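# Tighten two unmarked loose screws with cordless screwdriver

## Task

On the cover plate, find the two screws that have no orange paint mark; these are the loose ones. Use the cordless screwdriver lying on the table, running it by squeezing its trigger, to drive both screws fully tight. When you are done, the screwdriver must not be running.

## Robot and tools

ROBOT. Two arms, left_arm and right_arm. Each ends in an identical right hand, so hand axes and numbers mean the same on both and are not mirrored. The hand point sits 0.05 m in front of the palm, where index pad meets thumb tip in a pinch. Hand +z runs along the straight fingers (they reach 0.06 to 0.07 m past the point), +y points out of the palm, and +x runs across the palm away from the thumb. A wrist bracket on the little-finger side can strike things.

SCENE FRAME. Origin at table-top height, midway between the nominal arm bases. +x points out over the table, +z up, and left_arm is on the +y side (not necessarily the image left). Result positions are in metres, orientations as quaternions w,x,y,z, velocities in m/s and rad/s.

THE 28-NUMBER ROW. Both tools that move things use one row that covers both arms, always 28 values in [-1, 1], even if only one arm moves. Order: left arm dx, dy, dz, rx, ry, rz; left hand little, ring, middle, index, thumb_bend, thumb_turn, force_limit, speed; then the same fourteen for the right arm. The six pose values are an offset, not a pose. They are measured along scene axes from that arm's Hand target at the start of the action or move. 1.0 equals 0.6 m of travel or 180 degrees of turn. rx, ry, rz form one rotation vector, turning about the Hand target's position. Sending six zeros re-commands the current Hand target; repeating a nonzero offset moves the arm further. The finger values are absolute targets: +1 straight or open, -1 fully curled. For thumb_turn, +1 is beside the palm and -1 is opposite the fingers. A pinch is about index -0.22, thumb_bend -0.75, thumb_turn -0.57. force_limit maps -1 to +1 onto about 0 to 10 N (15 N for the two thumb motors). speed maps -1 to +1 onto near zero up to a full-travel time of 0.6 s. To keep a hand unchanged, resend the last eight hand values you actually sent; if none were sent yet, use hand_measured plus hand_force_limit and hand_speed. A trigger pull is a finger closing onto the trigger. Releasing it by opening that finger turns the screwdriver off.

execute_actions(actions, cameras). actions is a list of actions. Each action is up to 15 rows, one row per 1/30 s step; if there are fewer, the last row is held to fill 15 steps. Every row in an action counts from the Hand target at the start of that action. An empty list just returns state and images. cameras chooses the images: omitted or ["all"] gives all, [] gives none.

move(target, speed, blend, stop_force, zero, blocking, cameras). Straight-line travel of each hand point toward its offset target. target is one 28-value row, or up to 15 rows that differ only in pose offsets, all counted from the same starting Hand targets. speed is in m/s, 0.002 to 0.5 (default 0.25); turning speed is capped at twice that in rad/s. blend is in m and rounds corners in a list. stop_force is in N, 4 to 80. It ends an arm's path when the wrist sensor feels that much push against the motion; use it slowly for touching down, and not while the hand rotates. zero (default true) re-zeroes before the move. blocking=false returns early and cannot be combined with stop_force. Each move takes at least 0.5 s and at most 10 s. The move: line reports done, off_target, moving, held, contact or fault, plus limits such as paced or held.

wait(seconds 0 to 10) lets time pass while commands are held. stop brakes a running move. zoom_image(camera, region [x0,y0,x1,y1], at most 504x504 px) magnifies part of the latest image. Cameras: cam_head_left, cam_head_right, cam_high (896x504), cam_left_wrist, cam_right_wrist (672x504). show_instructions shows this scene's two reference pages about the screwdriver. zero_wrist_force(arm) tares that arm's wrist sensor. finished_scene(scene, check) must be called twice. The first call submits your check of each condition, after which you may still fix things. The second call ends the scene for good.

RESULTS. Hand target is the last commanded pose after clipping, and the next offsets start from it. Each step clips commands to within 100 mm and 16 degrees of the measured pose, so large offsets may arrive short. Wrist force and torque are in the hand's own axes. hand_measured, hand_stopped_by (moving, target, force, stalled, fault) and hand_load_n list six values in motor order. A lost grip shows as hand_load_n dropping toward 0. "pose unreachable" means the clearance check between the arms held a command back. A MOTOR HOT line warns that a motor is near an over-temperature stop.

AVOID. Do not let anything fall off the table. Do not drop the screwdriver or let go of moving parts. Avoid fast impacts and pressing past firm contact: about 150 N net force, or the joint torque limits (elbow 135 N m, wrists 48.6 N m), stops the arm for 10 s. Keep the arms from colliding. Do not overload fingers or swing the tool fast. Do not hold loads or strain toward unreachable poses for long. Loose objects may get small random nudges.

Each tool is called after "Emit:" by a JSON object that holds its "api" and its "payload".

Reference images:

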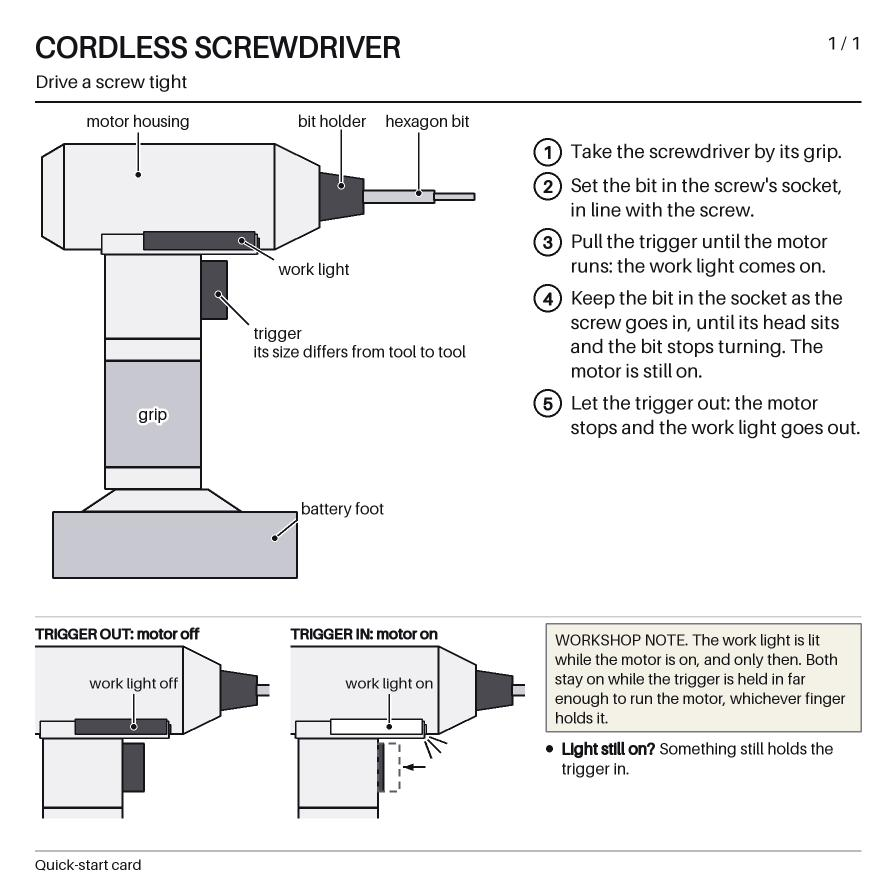

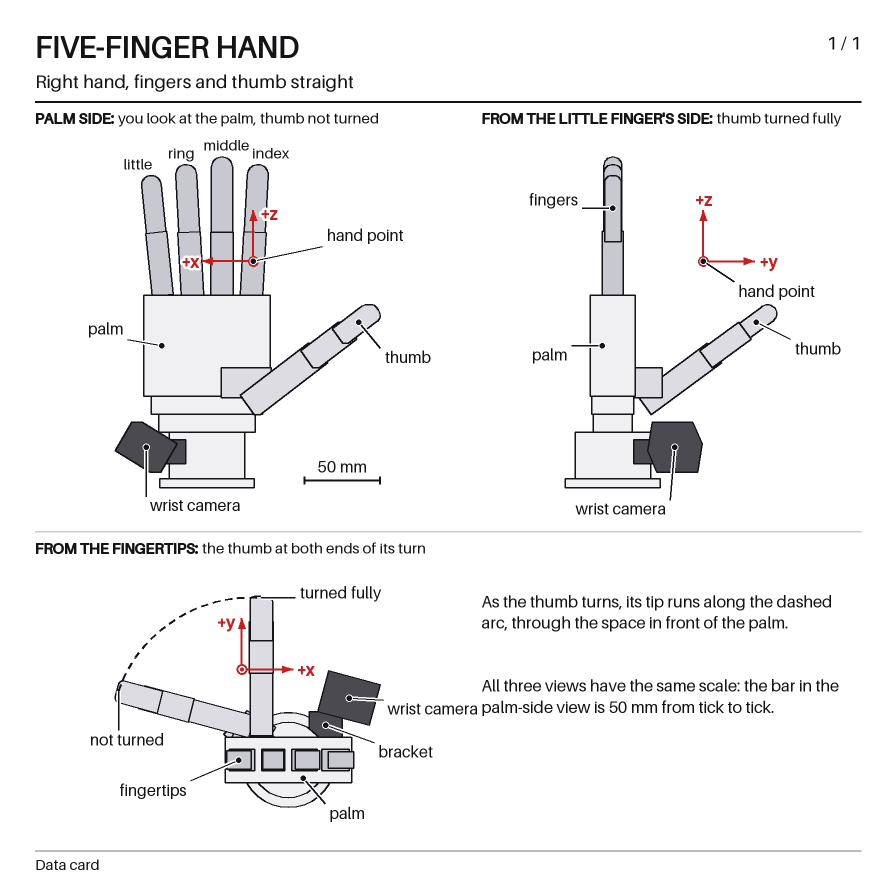

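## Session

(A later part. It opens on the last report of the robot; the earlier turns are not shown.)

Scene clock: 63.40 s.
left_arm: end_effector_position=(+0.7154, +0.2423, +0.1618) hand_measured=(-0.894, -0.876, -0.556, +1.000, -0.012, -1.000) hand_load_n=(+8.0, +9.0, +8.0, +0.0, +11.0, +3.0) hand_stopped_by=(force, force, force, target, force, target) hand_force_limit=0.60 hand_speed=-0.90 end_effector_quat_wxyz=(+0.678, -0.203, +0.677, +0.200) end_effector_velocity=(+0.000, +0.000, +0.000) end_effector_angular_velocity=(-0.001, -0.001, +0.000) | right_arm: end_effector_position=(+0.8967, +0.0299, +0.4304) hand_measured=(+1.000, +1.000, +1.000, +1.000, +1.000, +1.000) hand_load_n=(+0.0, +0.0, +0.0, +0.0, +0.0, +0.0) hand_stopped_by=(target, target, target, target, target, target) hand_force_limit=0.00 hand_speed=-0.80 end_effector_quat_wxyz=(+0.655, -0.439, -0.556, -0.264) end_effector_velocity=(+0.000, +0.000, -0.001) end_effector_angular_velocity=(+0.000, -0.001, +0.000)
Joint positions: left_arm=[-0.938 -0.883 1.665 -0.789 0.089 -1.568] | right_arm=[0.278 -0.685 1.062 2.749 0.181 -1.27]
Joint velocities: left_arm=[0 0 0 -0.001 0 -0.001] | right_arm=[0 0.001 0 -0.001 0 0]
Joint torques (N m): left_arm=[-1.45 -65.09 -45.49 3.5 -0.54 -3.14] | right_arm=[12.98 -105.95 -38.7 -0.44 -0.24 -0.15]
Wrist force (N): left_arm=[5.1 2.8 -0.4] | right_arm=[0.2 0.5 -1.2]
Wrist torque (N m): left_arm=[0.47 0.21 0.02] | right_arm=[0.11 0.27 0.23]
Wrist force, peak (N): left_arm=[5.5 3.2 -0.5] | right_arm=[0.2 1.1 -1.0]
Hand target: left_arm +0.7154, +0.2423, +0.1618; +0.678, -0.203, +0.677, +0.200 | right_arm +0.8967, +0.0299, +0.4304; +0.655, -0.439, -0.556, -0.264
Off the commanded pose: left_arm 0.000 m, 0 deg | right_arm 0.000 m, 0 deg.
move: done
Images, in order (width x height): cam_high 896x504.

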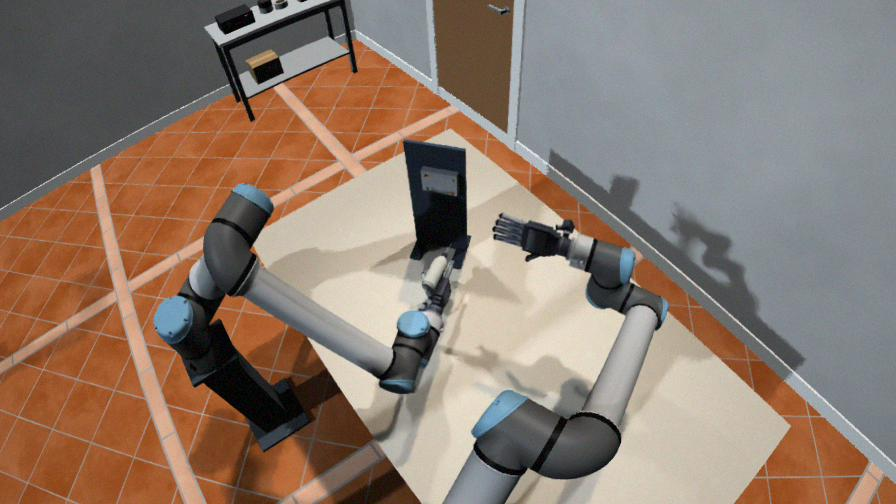

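Emit:
{"api": "move", "payload": {"target": [-0.0643,0.0767,0.2,0,0,0.039,-1,-1,-0.98,1,-0.98,-1,0.6,-0.9,0,0,0,0,0,0,1,1,1,1,1,1,0,-0.8], "speed": 0.06}}

Emit:
{"api": "zoom_image", "payload": {"camera": "cam_right_wrist", "region": [240, 100, 480, 280]}}

Emit:
{"api": "zoom_image", "payload": {"camera": "cam_head_left", "region": [260, 70, 460, 230]}}

Emit:
{"api": "zoom_image", "payload": {"camera": "cam_head_right", "region": [260, 70, 460, 230]}}

Emit:
{"api": "zoom_image", "payload": {"camera": "cam_high", "region": [380, 130, 500, 230]}}

Scene clock: 67.53 s.
left_arm: end_effector_position=(+0.6771, +0.2881, +0.2820) hand_measured=(-0.894, -0.876, -0.556, +1.000, -0.012, -1.000) hand_load_n=(+8.0, +9.0, +8.5, +0.0, +11.5, +3.5) hand_stopped_by=(force, force, force, target, force, target) hand_force_limit=0.60 hand_speed=-0.90 end_effector_quat_wxyz=(+0.664, -0.244, +0.664, +0.241) end_effector_velocity=(+0.000, -0.001, +0.000) end_effector_angular_velocity=(-0.001, -0.001, -0.001) | right_arm: end_effector_position=(+0.8967, +0.0299, +0.4304) hand_measured=(+1.000, +1.000, +1.000, +1.000, +1.000, +1.000) hand_load_n=(+0.0, +0.0, +0.0, +0.0, +0.0, +0.0) hand_stopped_by=(target, target, target, target, target, target) hand_force_limit=0.00 hand_speed=-0.80 end_effector_quat_wxyz=(+0.655, -0.439, -0.556, -0.264) end_effector_velocity=(+0.000, +0.000, -0.001) end_effector_angular_velocity=(+0.000, -0.001, +0.000)
Joint positions: left_arm=[-0.931 -1.047 1.684 -0.669 -0.027 -1.543] | right_arm=[0.278 -0.685 1.062 2.749 0.181 -1.27]
Joint velocities: left_arm=[-0.001 0 0 -0.004 0 0.003] | right_arm=[0 0.001 0 -0.001 0 -0.001]
Joint torques (N m): left_arm=[-0.32 -66.91 -37.41 -2.87 2.28 3.68] | right_arm=[12.37 -106.59 -39.58 -0.2 -0.07 -0.1]
Wrist force (N): left_arm=[5.3 2.7 -0.5] | right_arm=[0.5 0.5 -0.6]
Wrist torque (N m): left_arm=[0.47 0.18 0.07] | right_arm=[0.06 0.20 0.24]
Wrist force, peak (N): left_arm=[6.5 2.8 -0.2] | right_arm=[0.4 0.8 -1.4]
Hand target: left_arm +0.6770, +0.2881, +0.2819; +0.665, -0.244, +0.663, +0.241 | right_arm +0.8967, +0.0299, +0.4304; +0.655, -0.439, -0.556, -0.264
Off the commanded pose: left_arm 0.000 m, 0 deg | right_arm 0.000 m, 0 deg.
move: done

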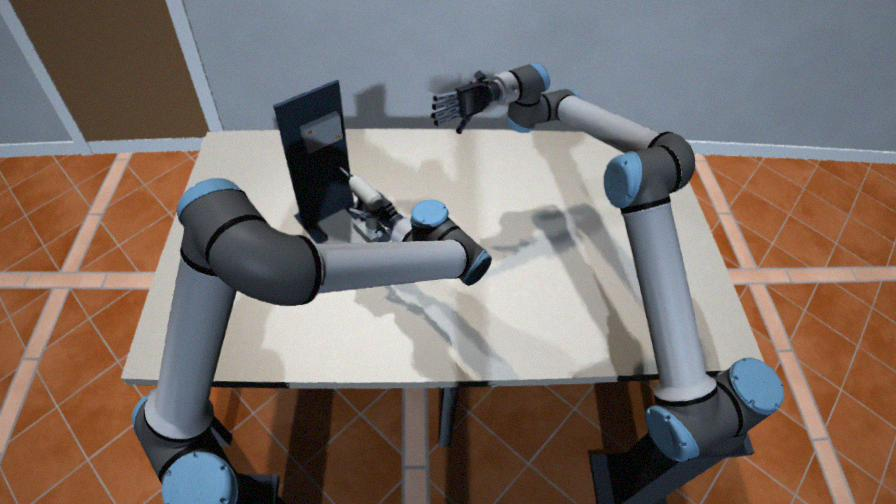

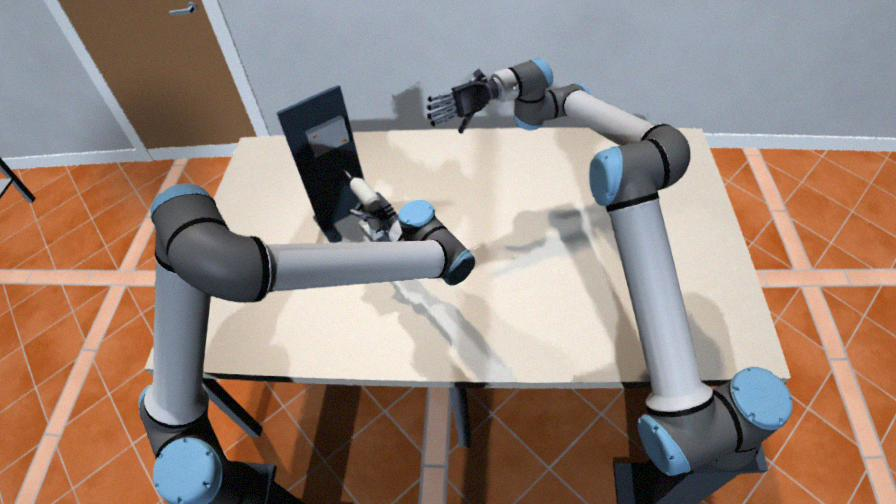

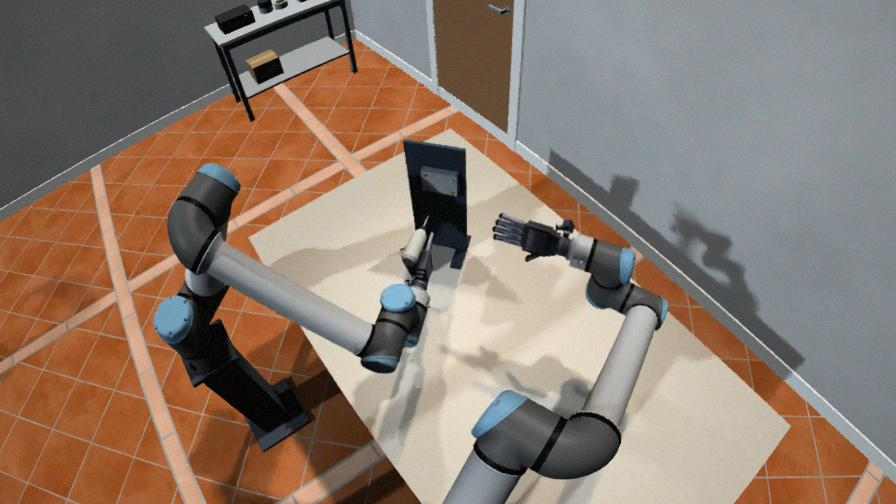

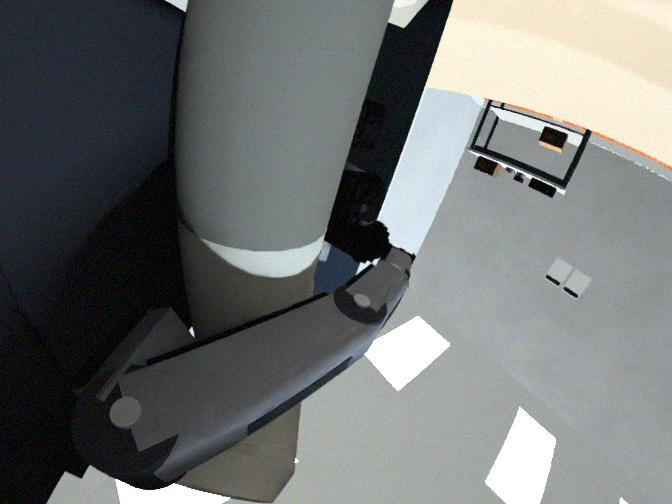

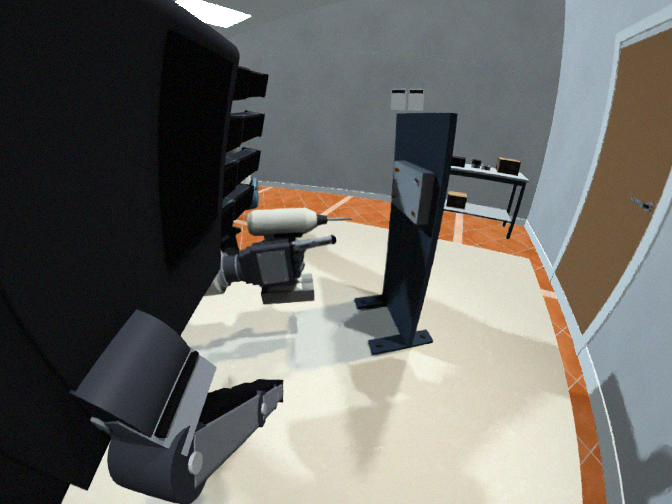

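Scaled by 2.100 from the camera's 672x504 image, which has a finer 960x720 frame.

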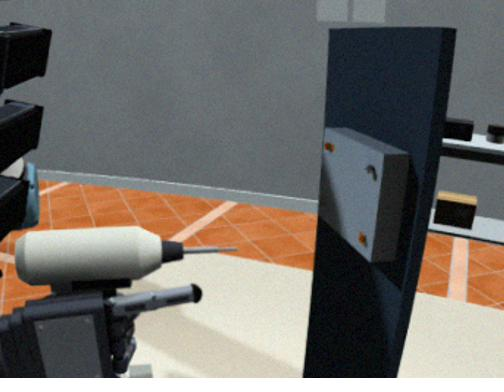

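Scaled by 2.520.

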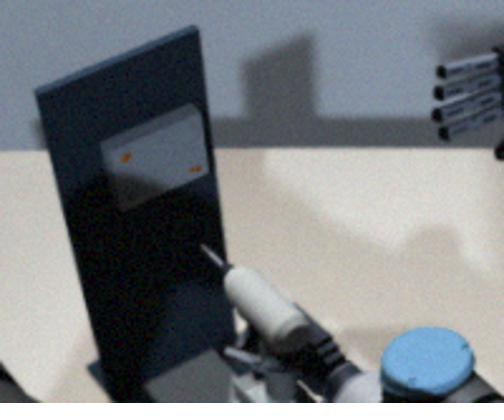

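Scaled by 2.520.

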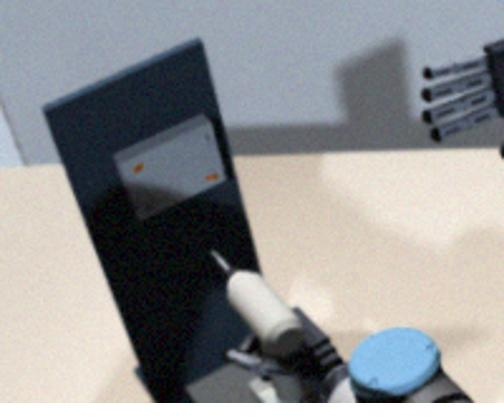

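Scaled by 4.200.

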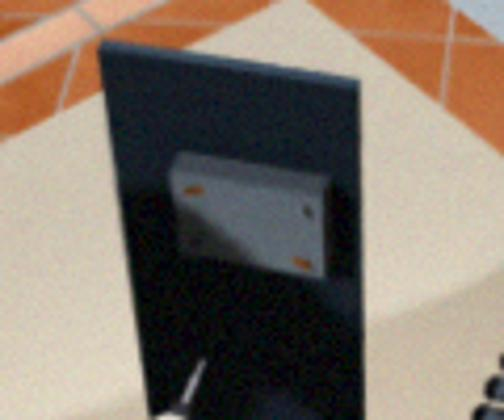

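Emit:
{"api": "move", "payload": {"target": [0,0,0,0,0,0,-1,-1,-0.98,1,-0.98,-1,0.6,-0.9,-0.131,0.2535,-0.004,0,0,-0.1667,1,1,1,1,1,1,0,-0.8], "speed": 0.12, "cameras": ["cam_right_wrist"]}}

Emit:
{"api": "zoom_image", "payload": {"camera": "cam_right_wrist", "region": [240, 100, 540, 325]}}

Scene clock: 71.17 s.
left_arm: end_effector_position=(+0.6770, +0.2881, +0.2819) hand_measured=(-0.894, -0.876, -0.556, +1.000, -0.012, -1.000) hand_load_n=(+8.5, +9.0, +8.0, +0.0, +11.0, +3.0) hand_stopped_by=(force, force, force, target, force, target) hand_force_limit=0.60 hand_speed=-0.90 end_effector_quat_wxyz=(+0.665, -0.244, +0.664, +0.241) end_effector_velocity=(+0.000, +0.000, +0.000) end_effector_angular_velocity=(+0.000, +0.000, +0.000) | right_arm: end_effector_position=(+0.8180, +0.1820, +0.4277) hand_measured=(+1.000, +1.000, +1.000, +1.000, +1.000, +1.000) hand_load_n=(+0.0, +0.0, +0.0, +0.0, +0.0, +0.0) hand_stopped_by=(target, target, target, target, target, target) hand_force_limit=0.00 hand_speed=-0.80 end_effector_quat_wxyz=(+0.564, -0.568, -0.423, -0.424) end_effector_velocity=(+0.000, +0.000, +0.000) end_effector_angular_velocity=(+0.000, +0.000, -0.001)
Joint positions: left_arm=[-0.931 -1.041 1.674 -0.624 -0.027 -1.585] | right_arm=[0.512 -0.836 1.348 2.636 -0.577 -1.291]
Joint velocities: left_arm=[0 0 0 0 0 -0.001] | right_arm=[0 0 0 0 -0.001 0]
Joint torques (N m): left_arm=[5.32 -61.94 -47.21 0.38 0.74 -0.36] | right_arm=[-6.88 -90.28 -43.3 1.05 -1.43 -0.19]
Wrist force (N): left_arm=[4.8 2.8 -0.5] | right_arm=[0.2 0.5 -0.9]
Wrist torque (N m): left_arm=[0.46 0.26 0.04] | right_arm=[0.09 0.24 0.23]
Wrist force, peak (N): left_arm=[5.4 3.1 -0.3] | right_arm=[0.5 1.2 -1.9]
Hand target: left_arm +0.6770, +0.2881, +0.2819; +0.665, -0.244, +0.663, +0.241 | right_arm +0.8181, +0.1820, +0.4276; +0.564, -0.568, -0.423, -0.424
Off the commanded pose: left_arm 0.000 m, 0 deg | right_arm 0.000 m, 0 deg.
move: done
Images, in order (width x height): cam_right_wrist 672x504.

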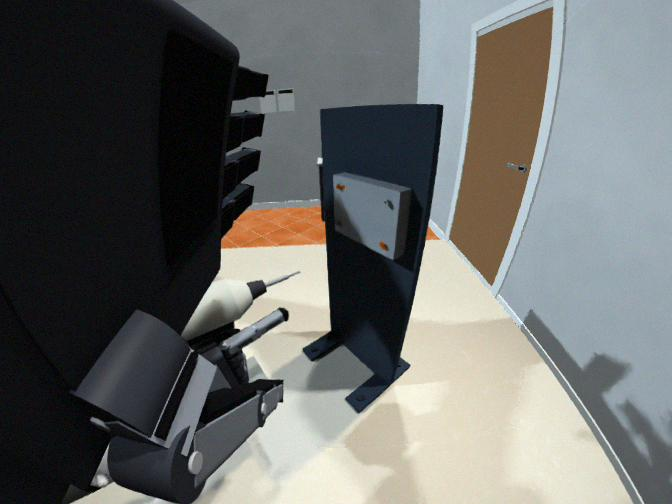

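Scaled by 1.680 from the camera's 672x504 image, which has a finer 960x720 frame.

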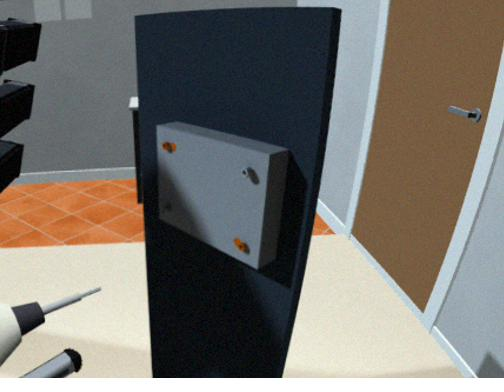

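Emit:
{"api": "move", "payload": {"target": [0,0,0,0,0,0,-1,-1,-0.98,1,-0.98,-1,0.6,-0.9,-0.063,0.197,0.125,-0.139,0,0,1,1,1,1,1,1,0,-0.8], "speed": 0.12, "cameras": ["cam_right_wrist","cam_high"]}}

Emit:
{"api": "zoom_image", "payload": {"camera": "cam_right_wrist", "region": [240, 100, 540, 325]}}

Scene clock: 74.17 s.
left_arm: end_effector_position=(+0.6770, +0.2881, +0.2819) hand_measured=(-0.894, -0.876, -0.556, +1.000, -0.012, -1.000) hand_load_n=(+8.0, +9.0, +8.5, +0.0, +11.5, +3.0) hand_stopped_by=(force, force, force, target, force, target) hand_force_limit=0.60 hand_speed=-0.90 end_effector_quat_wxyz=(+0.665, -0.244, +0.663, +0.241) end_effector_velocity=(+0.000, +0.000, +0.000) end_effector_angular_velocity=(+0.001, +0.001, +0.001) | right_arm: end_effector_position=(+0.7803, +0.3004, +0.5023) hand_measured=(+1.000, +1.000, +1.000, +1.000, +1.000, +1.000) hand_load_n=(+0.0, +0.0, +0.0, +0.0, +0.0, +0.0) hand_stopped_by=(target, target, target, target, target, target) hand_force_limit=0.00 hand_speed=-0.80 end_effector_quat_wxyz=(-0.428, +0.677, +0.505, +0.322) end_effector_velocity=(+0.000, +0.000, -0.001) end_effector_angular_velocity=(-0.002, +0.001, +0.000)
Joint positions: left_arm=[-0.931 -1.039 1.671 -0.612 -0.027 -1.595] | right_arm=[0.672 -0.909 1.092 3.57 -0.836 -1.726]
Joint velocities: left_arm=[0 0 0 0 0 0.001] | right_arm=[0 0.001 -0.001 0.002 0 0]
Joint torques (N m): left_arm=[10.09 -60.14 -48.11 3.34 -0.46 -2.85] | right_arm=[-12.89 -112.94 -49.47 -1.25 0.89 1.12]
Wrist force (N): left_arm=[5.3 2.7 -0.3] | right_arm=[0.4 0.9 -0.6]
Wrist torque (N m): left_arm=[0.45 0.18 0.06] | right_arm=[0.17 0.12 0.22]
Wrist force, peak (N): left_arm=[5.5 2.9 -0.3] | right_arm=[-0.6 1.6 -2.2]
Hand target: left_arm +0.6770, +0.2881, +0.2819; +0.665, -0.244, +0.663, +0.241 | right_arm +0.7804, +0.3003, +0.5025; -0.428, +0.677, +0.505, +0.322
Off the commanded pose: left_arm 0.000 m, 0 deg | right_arm 0.000 m, 0 deg.
move: done
Images, in order (width x height): cam_high 896x504, cam_right_wrist 672x504.

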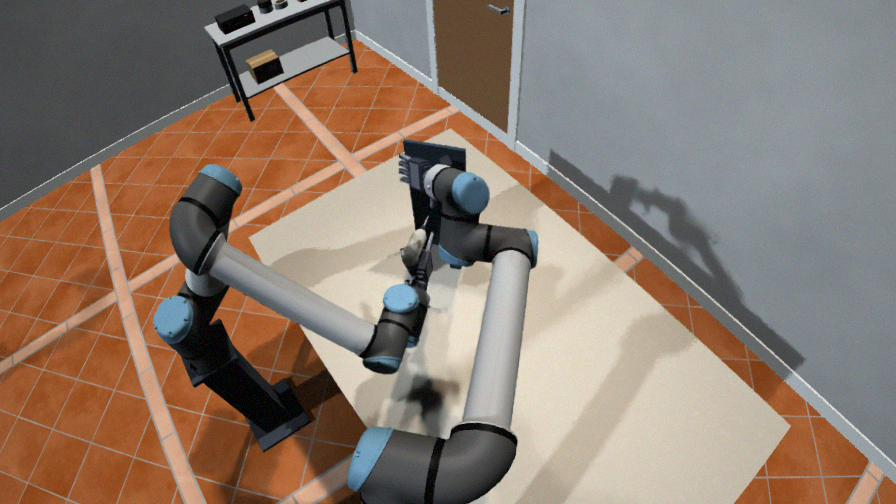

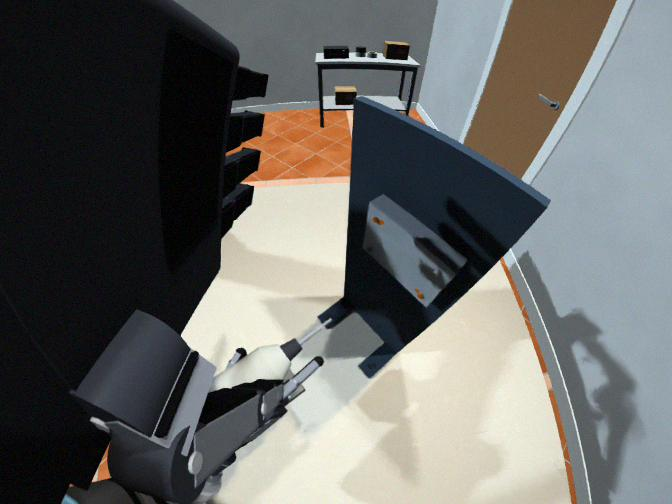

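Scaled by 1.680 from the camera's 672x504 image, which has a finer 960x720 frame.

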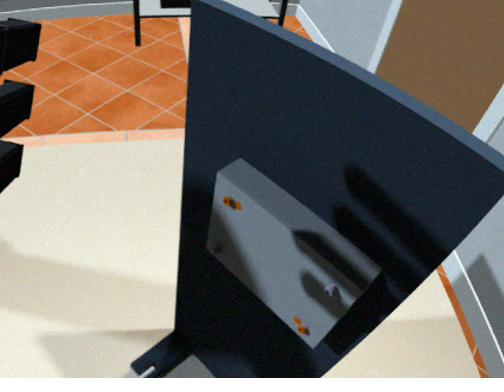

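Emit:
{"api": "zoom_image", "payload": {"camera": "cam_right_wrist", "region": [230, 280, 430, 430]}}

Scaled by 2.520 from the camera's 672x504 image, which has a finer 960x720 frame.

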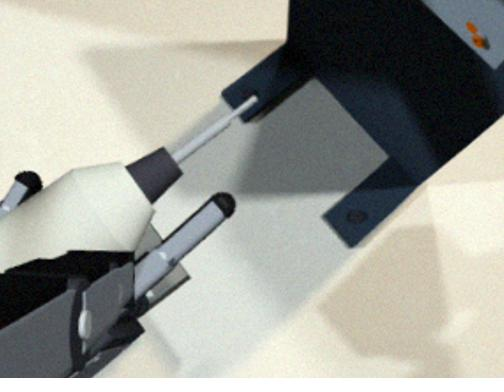

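Emit:
{"api": "move", "payload": {"target": [[0,0,0,0,0,0,-1,-1,-0.98,1,-0.98,-1,0.6,-0.9,0.01,-0.217,-0.08,0.15,0,0,1,1,1,1,1,1,0,-0.8],[0,0,0,0,0,0,-1,-1,-0.98,1,-0.98,-1,0.6,-0.9,0.016,-0.217,-0.32,0.3056,0,0,1,1,1,1,1,1,0,-0.8]], "speed": 0.12, "blend": 0.02, "cameras": ["cam_right_wrist"]}}

Emit:
{"api": "zoom_image", "payload": {"camera": "cam_right_wrist", "region": [200, 150, 440, 330]}}

Scene clock: 80.80 s.
left_arm: end_effector_position=(+0.6770, +0.2881, +0.2819) hand_measured=(-0.894, -0.876, -0.556, +1.000, -0.012, -1.000) hand_load_n=(+8.0, +9.0, +8.0, +0.0, +11.0, +3.5) hand_stopped_by=(force, force, force, target, force, target) hand_force_limit=0.60 hand_speed=-0.90 end_effector_quat_wxyz=(+0.665, -0.244, +0.663, +0.241) end_effector_velocity=(+0.000, +0.000, +0.000) end_effector_angular_velocity=(+0.001, +0.001, +0.000) | right_arm: end_effector_position=(+0.7899, +0.1703, +0.3108) hand_measured=(+1.000, +1.000, +1.000, +1.000, +1.000, +1.000) hand_load_n=(+0.0, +0.0, +0.0, +0.0, +0.0, +0.0) hand_stopped_by=(target, target, target, target, target, target) hand_force_limit=0.00 hand_speed=-0.80 end_effector_quat_wxyz=(+0.692, -0.403, -0.299, -0.519) end_effector_velocity=(+0.001, +0.000, +0.000) end_effector_angular_velocity=(+0.001, +0.000, -0.001)
Joint positions: left_arm=[-0.931 -1.038 1.67 -0.607 -0.027 -1.599] | right_arm=[0.53 -0.531 1.205 1.673 -0.769 -0.651]
Joint velocities: left_arm=[0 0 0 0 0 0.002] | right_arm=[-0.001 0 0 -0.001 0 0]
Joint torques (N m): left_arm=[8.03 -58.16 -49.74 3.45 2.53 -3.41] | right_arm=[-13.35 -104.44 -27.1 -0.21 -0.78 -0.31]
Wrist force (N): left_arm=[5.1 2.8 -0.7] | right_arm=[0.3 0.6 -1.2]
Wrist torque (N m): left_arm=[0.49 0.22 0.05] | right_arm=[0.09 0.34 0.25]
Wrist force, peak (N): left_arm=[5.4 3.4 -0.7] | right_arm=[-0.9 0.7 -1.7]
Hand target: left_arm +0.6770, +0.2881, +0.2819; +0.665, -0.244, +0.663, +0.241 | right_arm +0.7900, +0.1702, +0.3107; +0.692, -0.403, -0.299, -0.519
Off the commanded pose: left_arm 0.000 m, 0 deg | right_arm 0.000 m, 0 deg.
move: done
Images, in order (width x height): cam_right_wrist 672x504.

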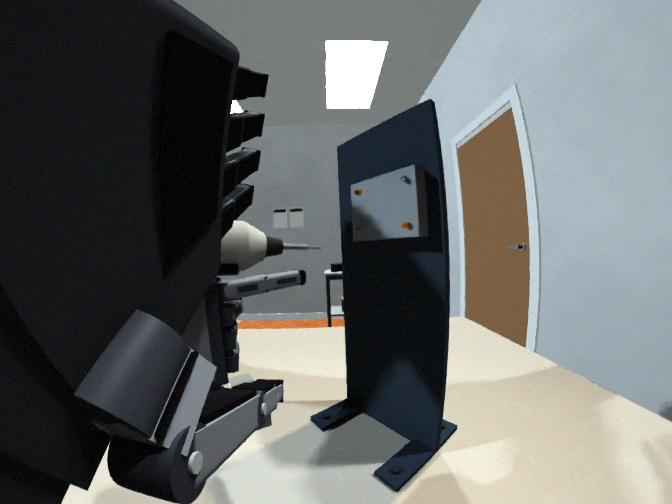

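Scaled by 2.100 from the camera's 672x504 image, which has a finer 960x720 frame.

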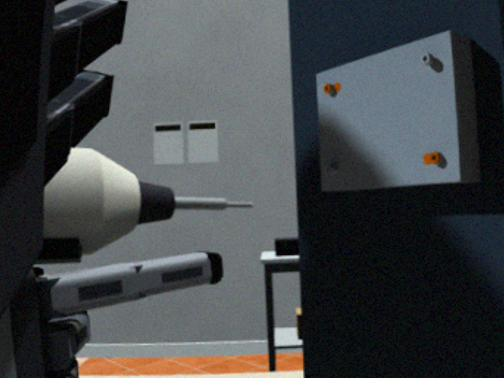

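Emit:
{"api": "move", "payload": {"target": [0,0,0,0,0,0,-1,-1,-0.98,1,-0.98,-1,0.6,-0.9,0.0833,0,0.1333,0,0,0,1,1,1,1,1,1,0,-0.8], "speed": 0.12, "cameras": []}}

Emit:
{"api": "move", "payload": {"target": [0.108,0.005,0.125,0,0,0,-1,-1,-0.98,1,-0.98,-1,0.6,-0.9,0,0,0,0,0,0,1,1,1,1,1,1,0,-0.8], "speed": 0.06}}

Emit:
{"api": "zoom_image", "payload": {"camera": "cam_right_wrist", "region": [240, 150, 480, 330]}}

Scene clock: 83.03 s.
left_arm: end_effector_position=(+0.6770, +0.2881, +0.2819) hand_measured=(-0.894, -0.876, -0.556, +1.000, -0.012, -1.000) hand_load_n=(+8.0, +9.0, +8.5, +0.0, +11.5, +3.0) hand_stopped_by=(force, force, force, target, force, target) hand_force_limit=0.60 hand_speed=-0.90 end_effector_quat_wxyz=(+0.665, -0.244, +0.663, +0.241) end_effector_velocity=(+0.000, -0.001, +0.000) end_effector_angular_velocity=(+0.001, +0.001, -0.001) | right_arm: end_effector_position=(+0.8402, +0.1700, +0.3907) hand_measured=(+1.000, +1.000, +1.000, +1.000, +1.000, +1.000) hand_load_n=(+0.0, +0.0, +0.0, +0.0, +0.0, +0.0) hand_stopped_by=(target, target, target, target, target, target) hand_force_limit=0.00 hand_speed=-0.80 end_effector_quat_wxyz=(+0.692, -0.403, -0.299, -0.519) end_effector_velocity=(-0.001, +0.000, -0.002) end_effector_angular_velocity=(+0.000, -0.001, +0.000)
Joint positions: left_arm=[-0.931 -1.038 1.67 -0.607 -0.027 -1.599] | right_arm=[0.499 -0.557 1.085 1.795 -0.748 -0.619]
Joint velocities: left_arm=[-0.001 0.001 0 0.001 0.001 0] | right_arm=[0.001 0 0.004 -0.004 0 -0.002]
Joint torques (N m): left_arm=[8.62 -57.27 -47.83 3.39 1.66 -3.14] | right_arm=[15.18 -104.89 -27.86 -1.2 -2.09 -1.86]
Wrist force (N): left_arm=[5.2 2.8 -0.3] | right_arm=[0.1 0.6 -1.0]
Wrist torque (N m): left_arm=[0.47 0.20 0.06] | right_arm=[0.07 0.39 0.22]
Wrist force, peak (N): left_arm=[5.5 3.3 -0.6] | right_arm=[-1.5 0.0 -2.0]
Hand target: left_arm +0.6770, +0.2881, +0.2819; +0.665, -0.244, +0.663, +0.241 | right_arm +0.8401, +0.1701, +0.3906; +0.692, -0.403, -0.299, -0.519
Off the commanded pose: left_arm 0.000 m, 0 deg | right_arm 0.000 m, 0 deg.
move: done
No camera images: "cameras" was empty.

Scene clock: 85.23 s.
left_arm: end_effector_position=(+0.7420, +0.2909, +0.3568) hand_measured=(-0.894, -0.876, -0.556, +1.000, -0.012, -1.000) hand_load_n=(+8.0, +9.0, +8.0, +0.5, +11.5, +3.0) hand_stopped_by=(force, force, force, target, force, target) hand_force_limit=0.60 hand_speed=-0.90 end_effector_quat_wxyz=(+0.665, -0.244, +0.663, +0.242) end_effector_velocity=(+0.000, +0.000, +0.000) end_effector_angular_velocity=(-0.001, -0.001, +0.000) | right_arm: end_effector_position=(+0.8401, +0.1701, +0.3907) hand_measured=(+1.000, +1.000, +1.000, +1.000, +1.000, +1.000) hand_load_n=(+0.0, +0.0, +0.0, +0.0, +0.0, +0.0) hand_stopped_by=(target, target, target, target, target, target) hand_force_limit=0.00 hand_speed=-0.80 end_effector_quat_wxyz=(+0.692, -0.403, -0.299, -0.519) end_effector_velocity=(+0.000, +0.000, +0.000) end_effector_angular_velocity=(+0.000, -0.001, +0.000)
Joint positions: left_arm=[-0.867 -1.042 1.523 -0.522 0.037 -1.534] | right_arm=[0.5 -0.557 1.085 1.795 -0.748 -0.619]
Joint velocities: left_arm=[0 0 0 -0.004 0 0.003] | right_arm=[0 0 0 0 0.001 0]
Joint torques (N m): left_arm=[-13.08 -74.04 -44.73 -3.69 -1.56 4.69] | right_arm=[13.34 -103.94 -38.22 3.83 -2.07 -2.17]
Wrist force (N): left_arm=[5.1 2.5 -0.6] | right_arm=[0.2 0.7 -1.4]
Wrist torque (N m): left_arm=[0.42 0.22 0.05] | right_arm=[0.12 0.39 0.23]
Wrist force, peak (N): left_arm=[6.0 3.2 -0.8] | right_arm=[0.6 0.8 -1.6]
Hand target: left_arm +0.7420, +0.2909, +0.3568; +0.665, -0.244, +0.663, +0.241 | right_arm +0.8401, +0.1701, +0.3906; +0.692, -0.403, -0.299, -0.519
Off the commanded pose: left_arm 0.000 m, 0 deg | right_arm 0.000 m, 0 deg.
move: done

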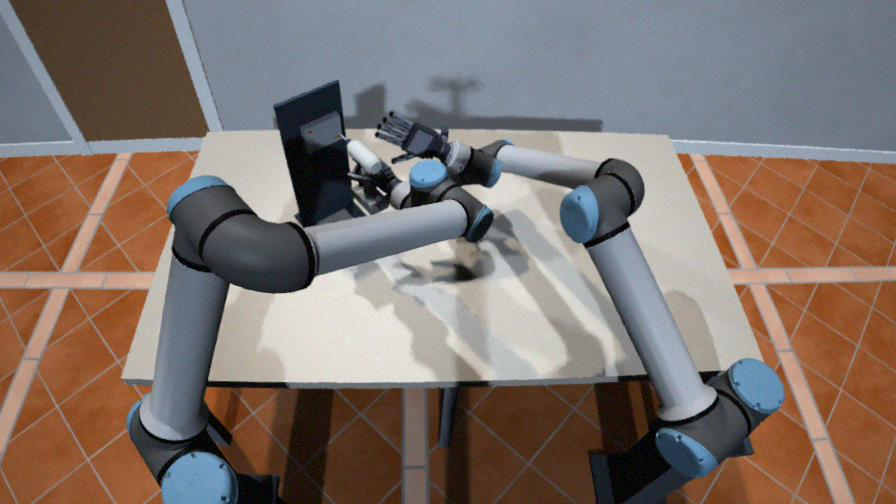

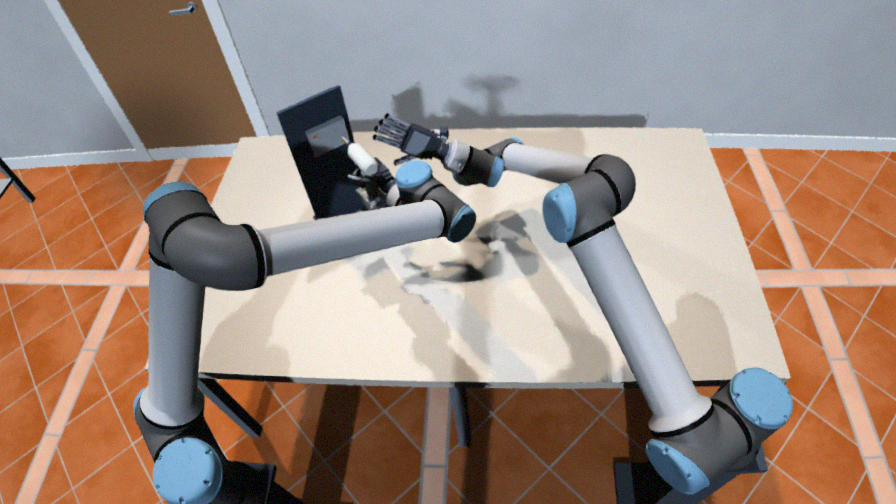

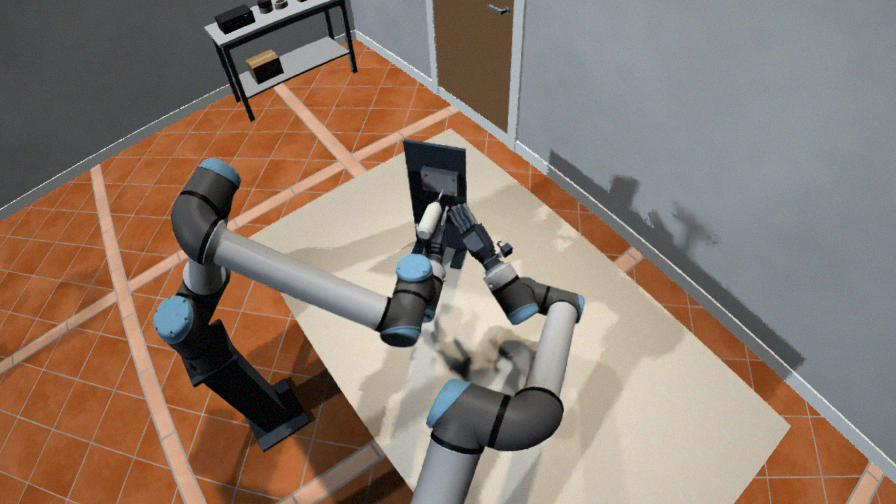

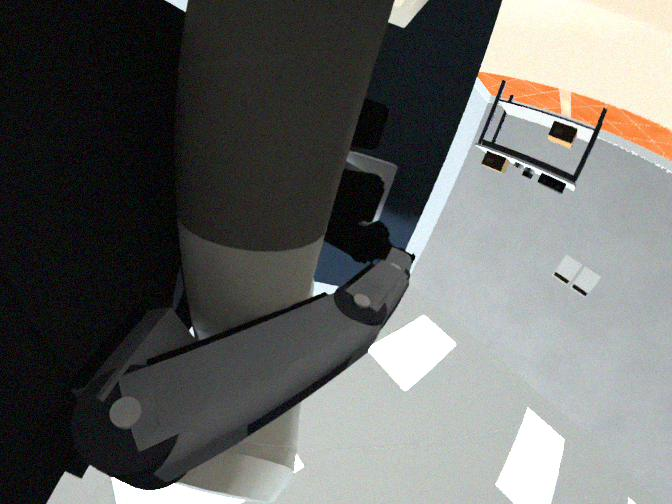

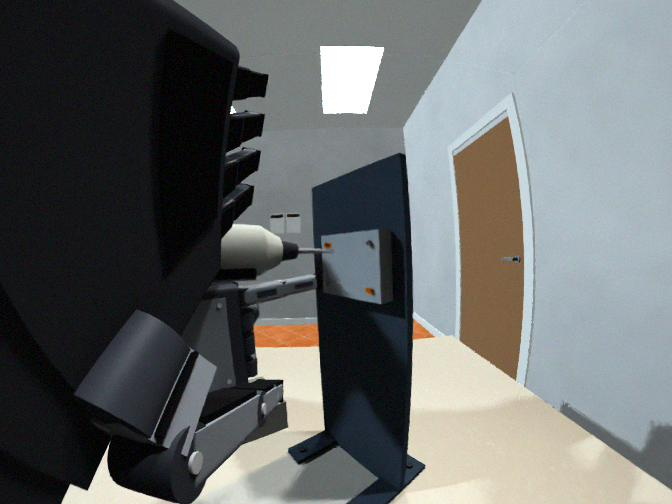

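Scaled by 2.100 from the camera's 672x504 image, which has a finer 960x720 frame.

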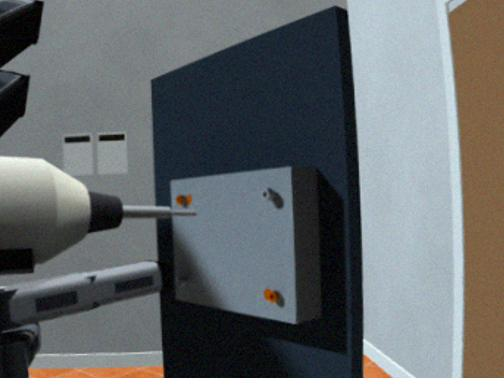

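Emit:
{"api": "move", "payload": {"target": [[0,0,0.019,0,0,0,-1,-1,-0.98,1,-0.98,-1,0.6,-0.9,-0.03,0.0,0.25,-0.18,0,0,1,1,1,1,1,1,0,-0.8],[0,0,0.019,0,0,0,-1,-1,-0.98,1,-0.98,-1,0.6,-0.9,-0.067,0.183,0.287,-0.3056,0,0,1,1,1,1,1,1,0,-0.8]], "speed": 0.12, "blend": 0.03, "cameras": ["cam_right_wrist"]}}

Emit:
{"api": "zoom_image", "payload": {"camera": "cam_right_wrist", "region": [260, 180, 500, 360]}}

Scene clock: 90.03 s.
left_arm: end_effector_position=(+0.7420, +0.2909, +0.3683) hand_measured=(-0.894, -0.876, -0.556, +1.000, -0.012, -1.000) hand_load_n=(+8.0, +9.0, +8.0, +0.0, +11.0, +3.0) hand_stopped_by=(force, force, force, target, force, target) hand_force_limit=0.60 hand_speed=-0.90 end_effector_quat_wxyz=(+0.665, -0.244, +0.663, +0.241) end_effector_velocity=(+0.000, +0.001, +0.000) end_effector_angular_velocity=(+0.000, +0.000, +0.002) | right_arm: end_effector_position=(+0.7997, +0.2799, +0.5626) hand_measured=(+1.000, +1.000, +1.000, +1.000, +1.000, +1.000) hand_load_n=(+0.0, +0.0, +0.0, +0.0, +0.0, +0.0) hand_stopped_by=(target, target, target, target, target, target) hand_force_limit=0.00 hand_speed=-0.80 end_effector_quat_wxyz=(-0.428, +0.676, +0.505, +0.322) end_effector_velocity=(+0.000, +0.000, +0.000) end_effector_angular_velocity=(-0.001, +0.001, +0.000)
Joint positions: left_arm=[-0.867 -1.047 1.507 -0.478 0.037 -1.557] | right_arm=[0.644 -0.935 1.026 3.677 -0.813 -1.749]
Joint velocities: left_arm=[0.001 0 0 0 0 0] | right_arm=[0 0 -0.001 0.002 -0.001 0]
Joint torques (N m): left_arm=[-14.24 -64.41 -51.82 3.25 -2.43 -3.4] | right_arm=[-12.45 -109.14 -49.67 -1.34 0.9 1.11]
Wrist force (N): left_arm=[5.4 2.2 -0.6] | right_arm=[0.2 1.1 -0.8]
Wrist torque (N m): left_arm=[0.40 0.16 0.06] | right_arm=[0.21 0.16 0.23]
Wrist force, peak (N): left_arm=[5.7 2.8 -0.9] | right_arm=[-0.7 1.1 -1.7]
Hand target: left_arm +0.7420, +0.2909, +0.3682; +0.665, -0.244, +0.663, +0.241 | right_arm +0.7997, +0.2798, +0.5627; -0.428, +0.676, +0.505, +0.322
Off the commanded pose: left_arm 0.000 m, 0 deg | right_arm 0.000 m, 0 deg.
move: done
Images, in order (width x height): cam_right_wrist 672x504.

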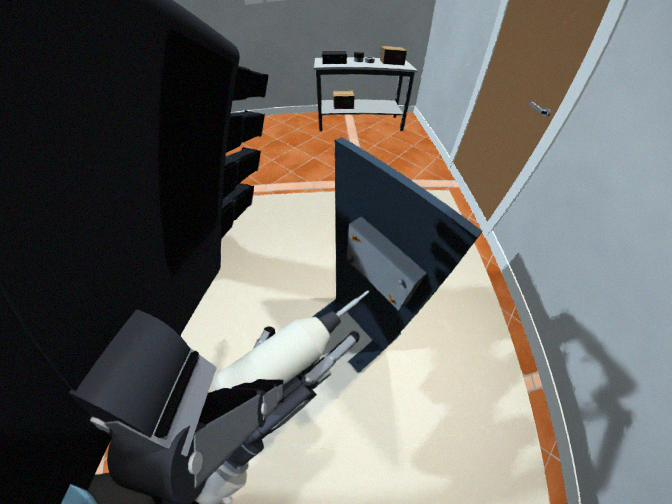

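Scaled by 2.100 from the camera's 672x504 image, which has a finer 960x720 frame.

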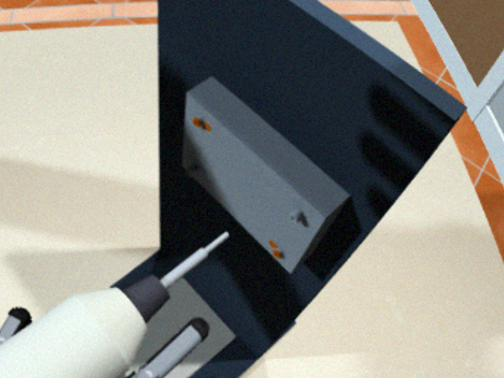

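Emit:
{"api": "zoom_image", "payload": {"camera": "cam_right_wrist", "region": [320, 240, 440, 330]}}

Scaled by 4.200 from the camera's 672x504 image, which has a finer 960x720 frame.

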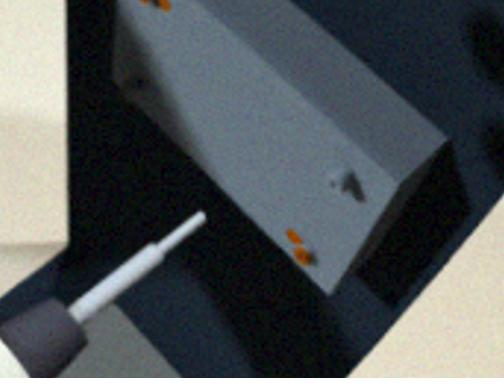

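Emit:
{"api": "move", "payload": {"target": [0.0135,-0.0172,0,0,0,0,-1,-1,-0.98,1,-0.98,-1,0.6,-0.9,0,0,0,0,0,0,1,1,1,1,1,1,0,-0.8], "speed": 0.06, "cameras": ["cam_right_wrist"]}}

Emit:
{"api": "zoom_image", "payload": {"camera": "cam_right_wrist", "region": [320, 240, 440, 330]}}

Scene clock: 91.77 s.
left_arm: end_effector_position=(+0.7501, +0.2805, +0.3682) hand_measured=(-0.894, -0.876, -0.556, +1.000, -0.012, -1.000) hand_load_n=(+8.0, +9.0, +8.0, +0.0, +11.5, +3.5) hand_stopped_by=(force, force, force, target, force, target) hand_force_limit=0.60 hand_speed=-0.90 end_effector_quat_wxyz=(+0.665, -0.244, +0.663, +0.241) end_effector_velocity=(+0.000, +0.000, +0.000) end_effector_angular_velocity=(-0.001, -0.001, +0.001) | right_arm: end_effector_position=(+0.7997, +0.2798, +0.5627) hand_measured=(+1.000, +1.000, +1.000, +1.000, +1.000, +1.000) hand_load_n=(+0.0, +0.0, +0.0, +0.0, +0.0, +0.0) hand_stopped_by=(target, target, target, target, target, target) hand_force_limit=0.00 hand_speed=-0.80 end_effector_quat_wxyz=(-0.428, +0.676, +0.505, +0.322) end_effector_velocity=(+0.000, +0.000, +0.000) end_effector_angular_velocity=(+0.000, -0.001, +0.000)
Joint positions: left_arm=[-0.868 -1.029 1.478 -0.472 0.036 -1.552] | right_arm=[0.644 -0.935 1.026 3.677 -0.813 -1.749]
Joint velocities: left_arm=[0 0 0 -0.001 -0.001 -0.001] | right_arm=[0 0 0 -0.001 0 0]
Joint torques (N m): left_arm=[-8.65 -90.65 -35.8 2.27 -1.99 -3.16] | right_arm=[-14.7 -111.29 -45.87 -4.05 -0.22 -0.03]
Wrist force (N): left_arm=[5.9 2.7 -0.2] | right_arm=[0.2 0.9 -0.9]
Wrist torque (N m): left_arm=[0.45 0.08 0.11] | right_arm=[0.17 0.16 0.22]
Wrist force, peak (N): left_arm=[5.9 2.7 -0.2] | right_arm=[0.3 1.4 -0.6]
Hand target: left_arm +0.7501, +0.2806, +0.3682; +0.665, -0.244, +0.663, +0.241 | right_arm +0.7997, +0.2798, +0.5627; -0.428, +0.676, +0.505, +0.322
Off the commanded pose: left_arm 0.000 m, 0 deg | right_arm 0.000 m, 0 deg.
move: done
Images, in order (width x height): cam_right_wrist 672x504.

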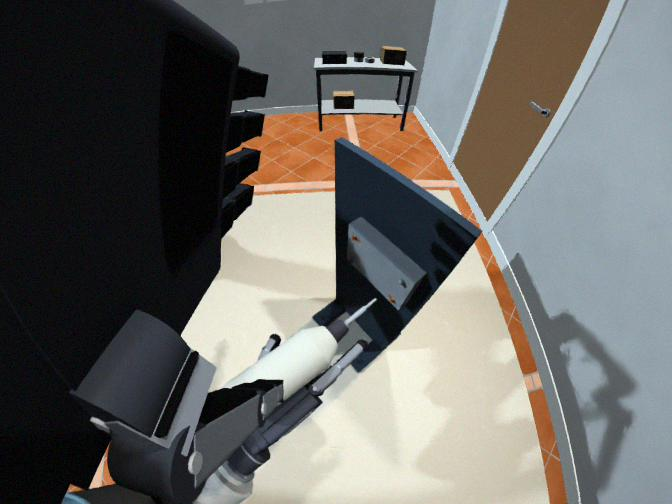

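Scaled by 4.200 from the camera's 672x504 image, which has a finer 960x720 frame.

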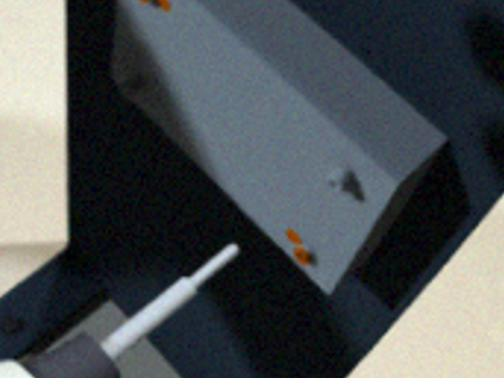

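Emit:
{"api": "zoom_image", "payload": {"camera": "cam_right_wrist", "region": [280, 280, 400, 380]}}

Scaled by 4.200 from the camera's 672x504 image, which has a finer 960x720 frame.

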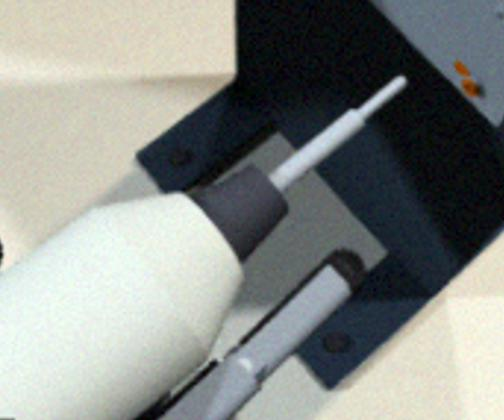

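Emit:
{"api": "move", "payload": {"target": [[0,0,0,0,0,0,-1,-1,-0.98,1,-0.98,-1,0.6,-0.9,0.07,-0.18,-0.04,0.13,0,0,1,1,1,1,1,1,0,-0.8],[0,0,0,0,0,0,-1,-1,-0.98,1,-0.98,-1,0.6,-0.9,0.0838,-0.1913,-0.268,0.3056,0,0,1,1,1,1,1,1,0,-0.8]], "speed": 0.12, "blend": 0.03, "cameras": ["cam_right_wrist"]}}

Emit:
{"api": "zoom_image", "payload": {"camera": "cam_right_wrist", "region": [290, 200, 410, 290]}}

Scene clock: 96.97 s.
left_arm: end_effector_position=(+0.7501, +0.2806, +0.3682) hand_measured=(-0.894, -0.876, -0.556, +1.000, -0.012, -1.000) hand_load_n=(+8.0, +9.0, +8.0, +0.0, +11.5, +3.5) hand_stopped_by=(force, force, force, target, force, target) hand_force_limit=0.60 hand_speed=-0.90 end_effector_quat_wxyz=(+0.665, -0.244, +0.663, +0.241) end_effector_velocity=(+0.000, +0.000, +0.000) end_effector_angular_velocity=(+0.000, +0.000, -0.001) | right_arm: end_effector_position=(+0.8500, +0.1652, +0.4022) hand_measured=(+1.000, +1.000, +1.000, +1.000, +1.000, +1.000) hand_load_n=(+0.0, +0.0, +0.0, +0.0, +0.0, +0.0) hand_stopped_by=(target, target, target, target, target, target) hand_force_limit=0.00 hand_speed=-0.80 end_effector_quat_wxyz=(+0.692, -0.403, -0.300, -0.520) end_effector_velocity=(+0.000, +0.000, +0.001) end_effector_angular_velocity=(+0.001, +0.000, -0.001)
Joint positions: left_arm=[-0.868 -1.028 1.477 -0.468 0.036 -1.556] | right_arm=[0.489 -0.561 1.068 1.808 -0.741 -0.608]
Joint velocities: left_arm=[-0.001 0 0 0.001 0 -0.001] | right_arm=[0 -0.001 0 0 -0.001 0]
Joint torques (N m): left_arm=[6.94 -62.19 -52.89 2.85 -0.33 -3.61] | right_arm=[-11.96 -108.69 -29.41 -0.01 -1.02 0.09]
Wrist force (N): left_arm=[5.4 2.5 -0.3] | right_arm=[0.3 0.3 -1.1]
Wrist torque (N m): left_arm=[0.43 0.16 0.07] | right_arm=[0.03 0.36 0.22]
Wrist force, peak (N): left_arm=[6.0 2.6 -0.9] | right_arm=[-0.8 1.1 -1.6]
Hand target: left_arm +0.7501, +0.2806, +0.3682; +0.665, -0.244, +0.663, +0.241 | right_arm +0.8501, +0.1650, +0.4021; +0.692, -0.403, -0.300, -0.520
Off the commanded pose: left_arm 0.000 m, 0 deg | right_arm 0.000 m, 0 deg.
move: done
Images, in order (width x height): cam_right_wrist 672x504.

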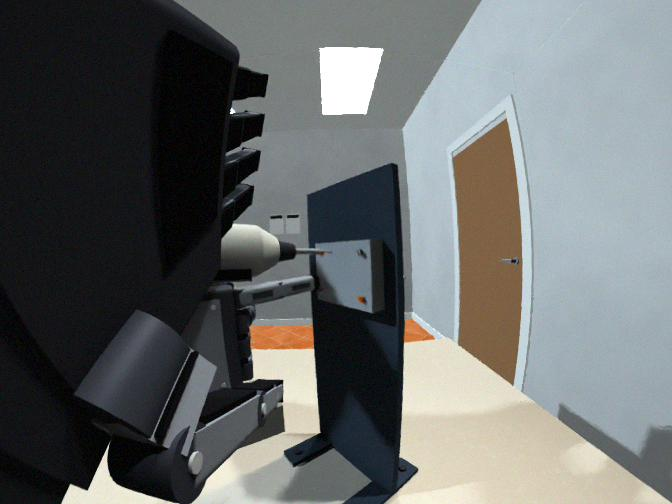

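Scaled by 4.200 from the camera's 672x504 image, which has a finer 960x720 frame.

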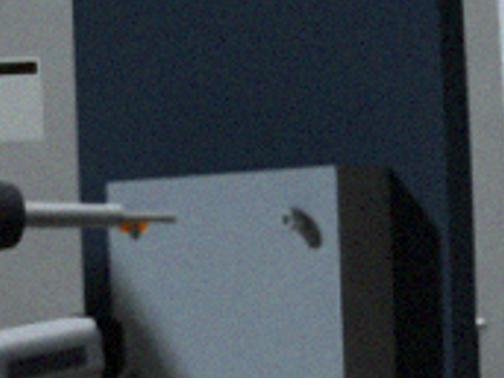

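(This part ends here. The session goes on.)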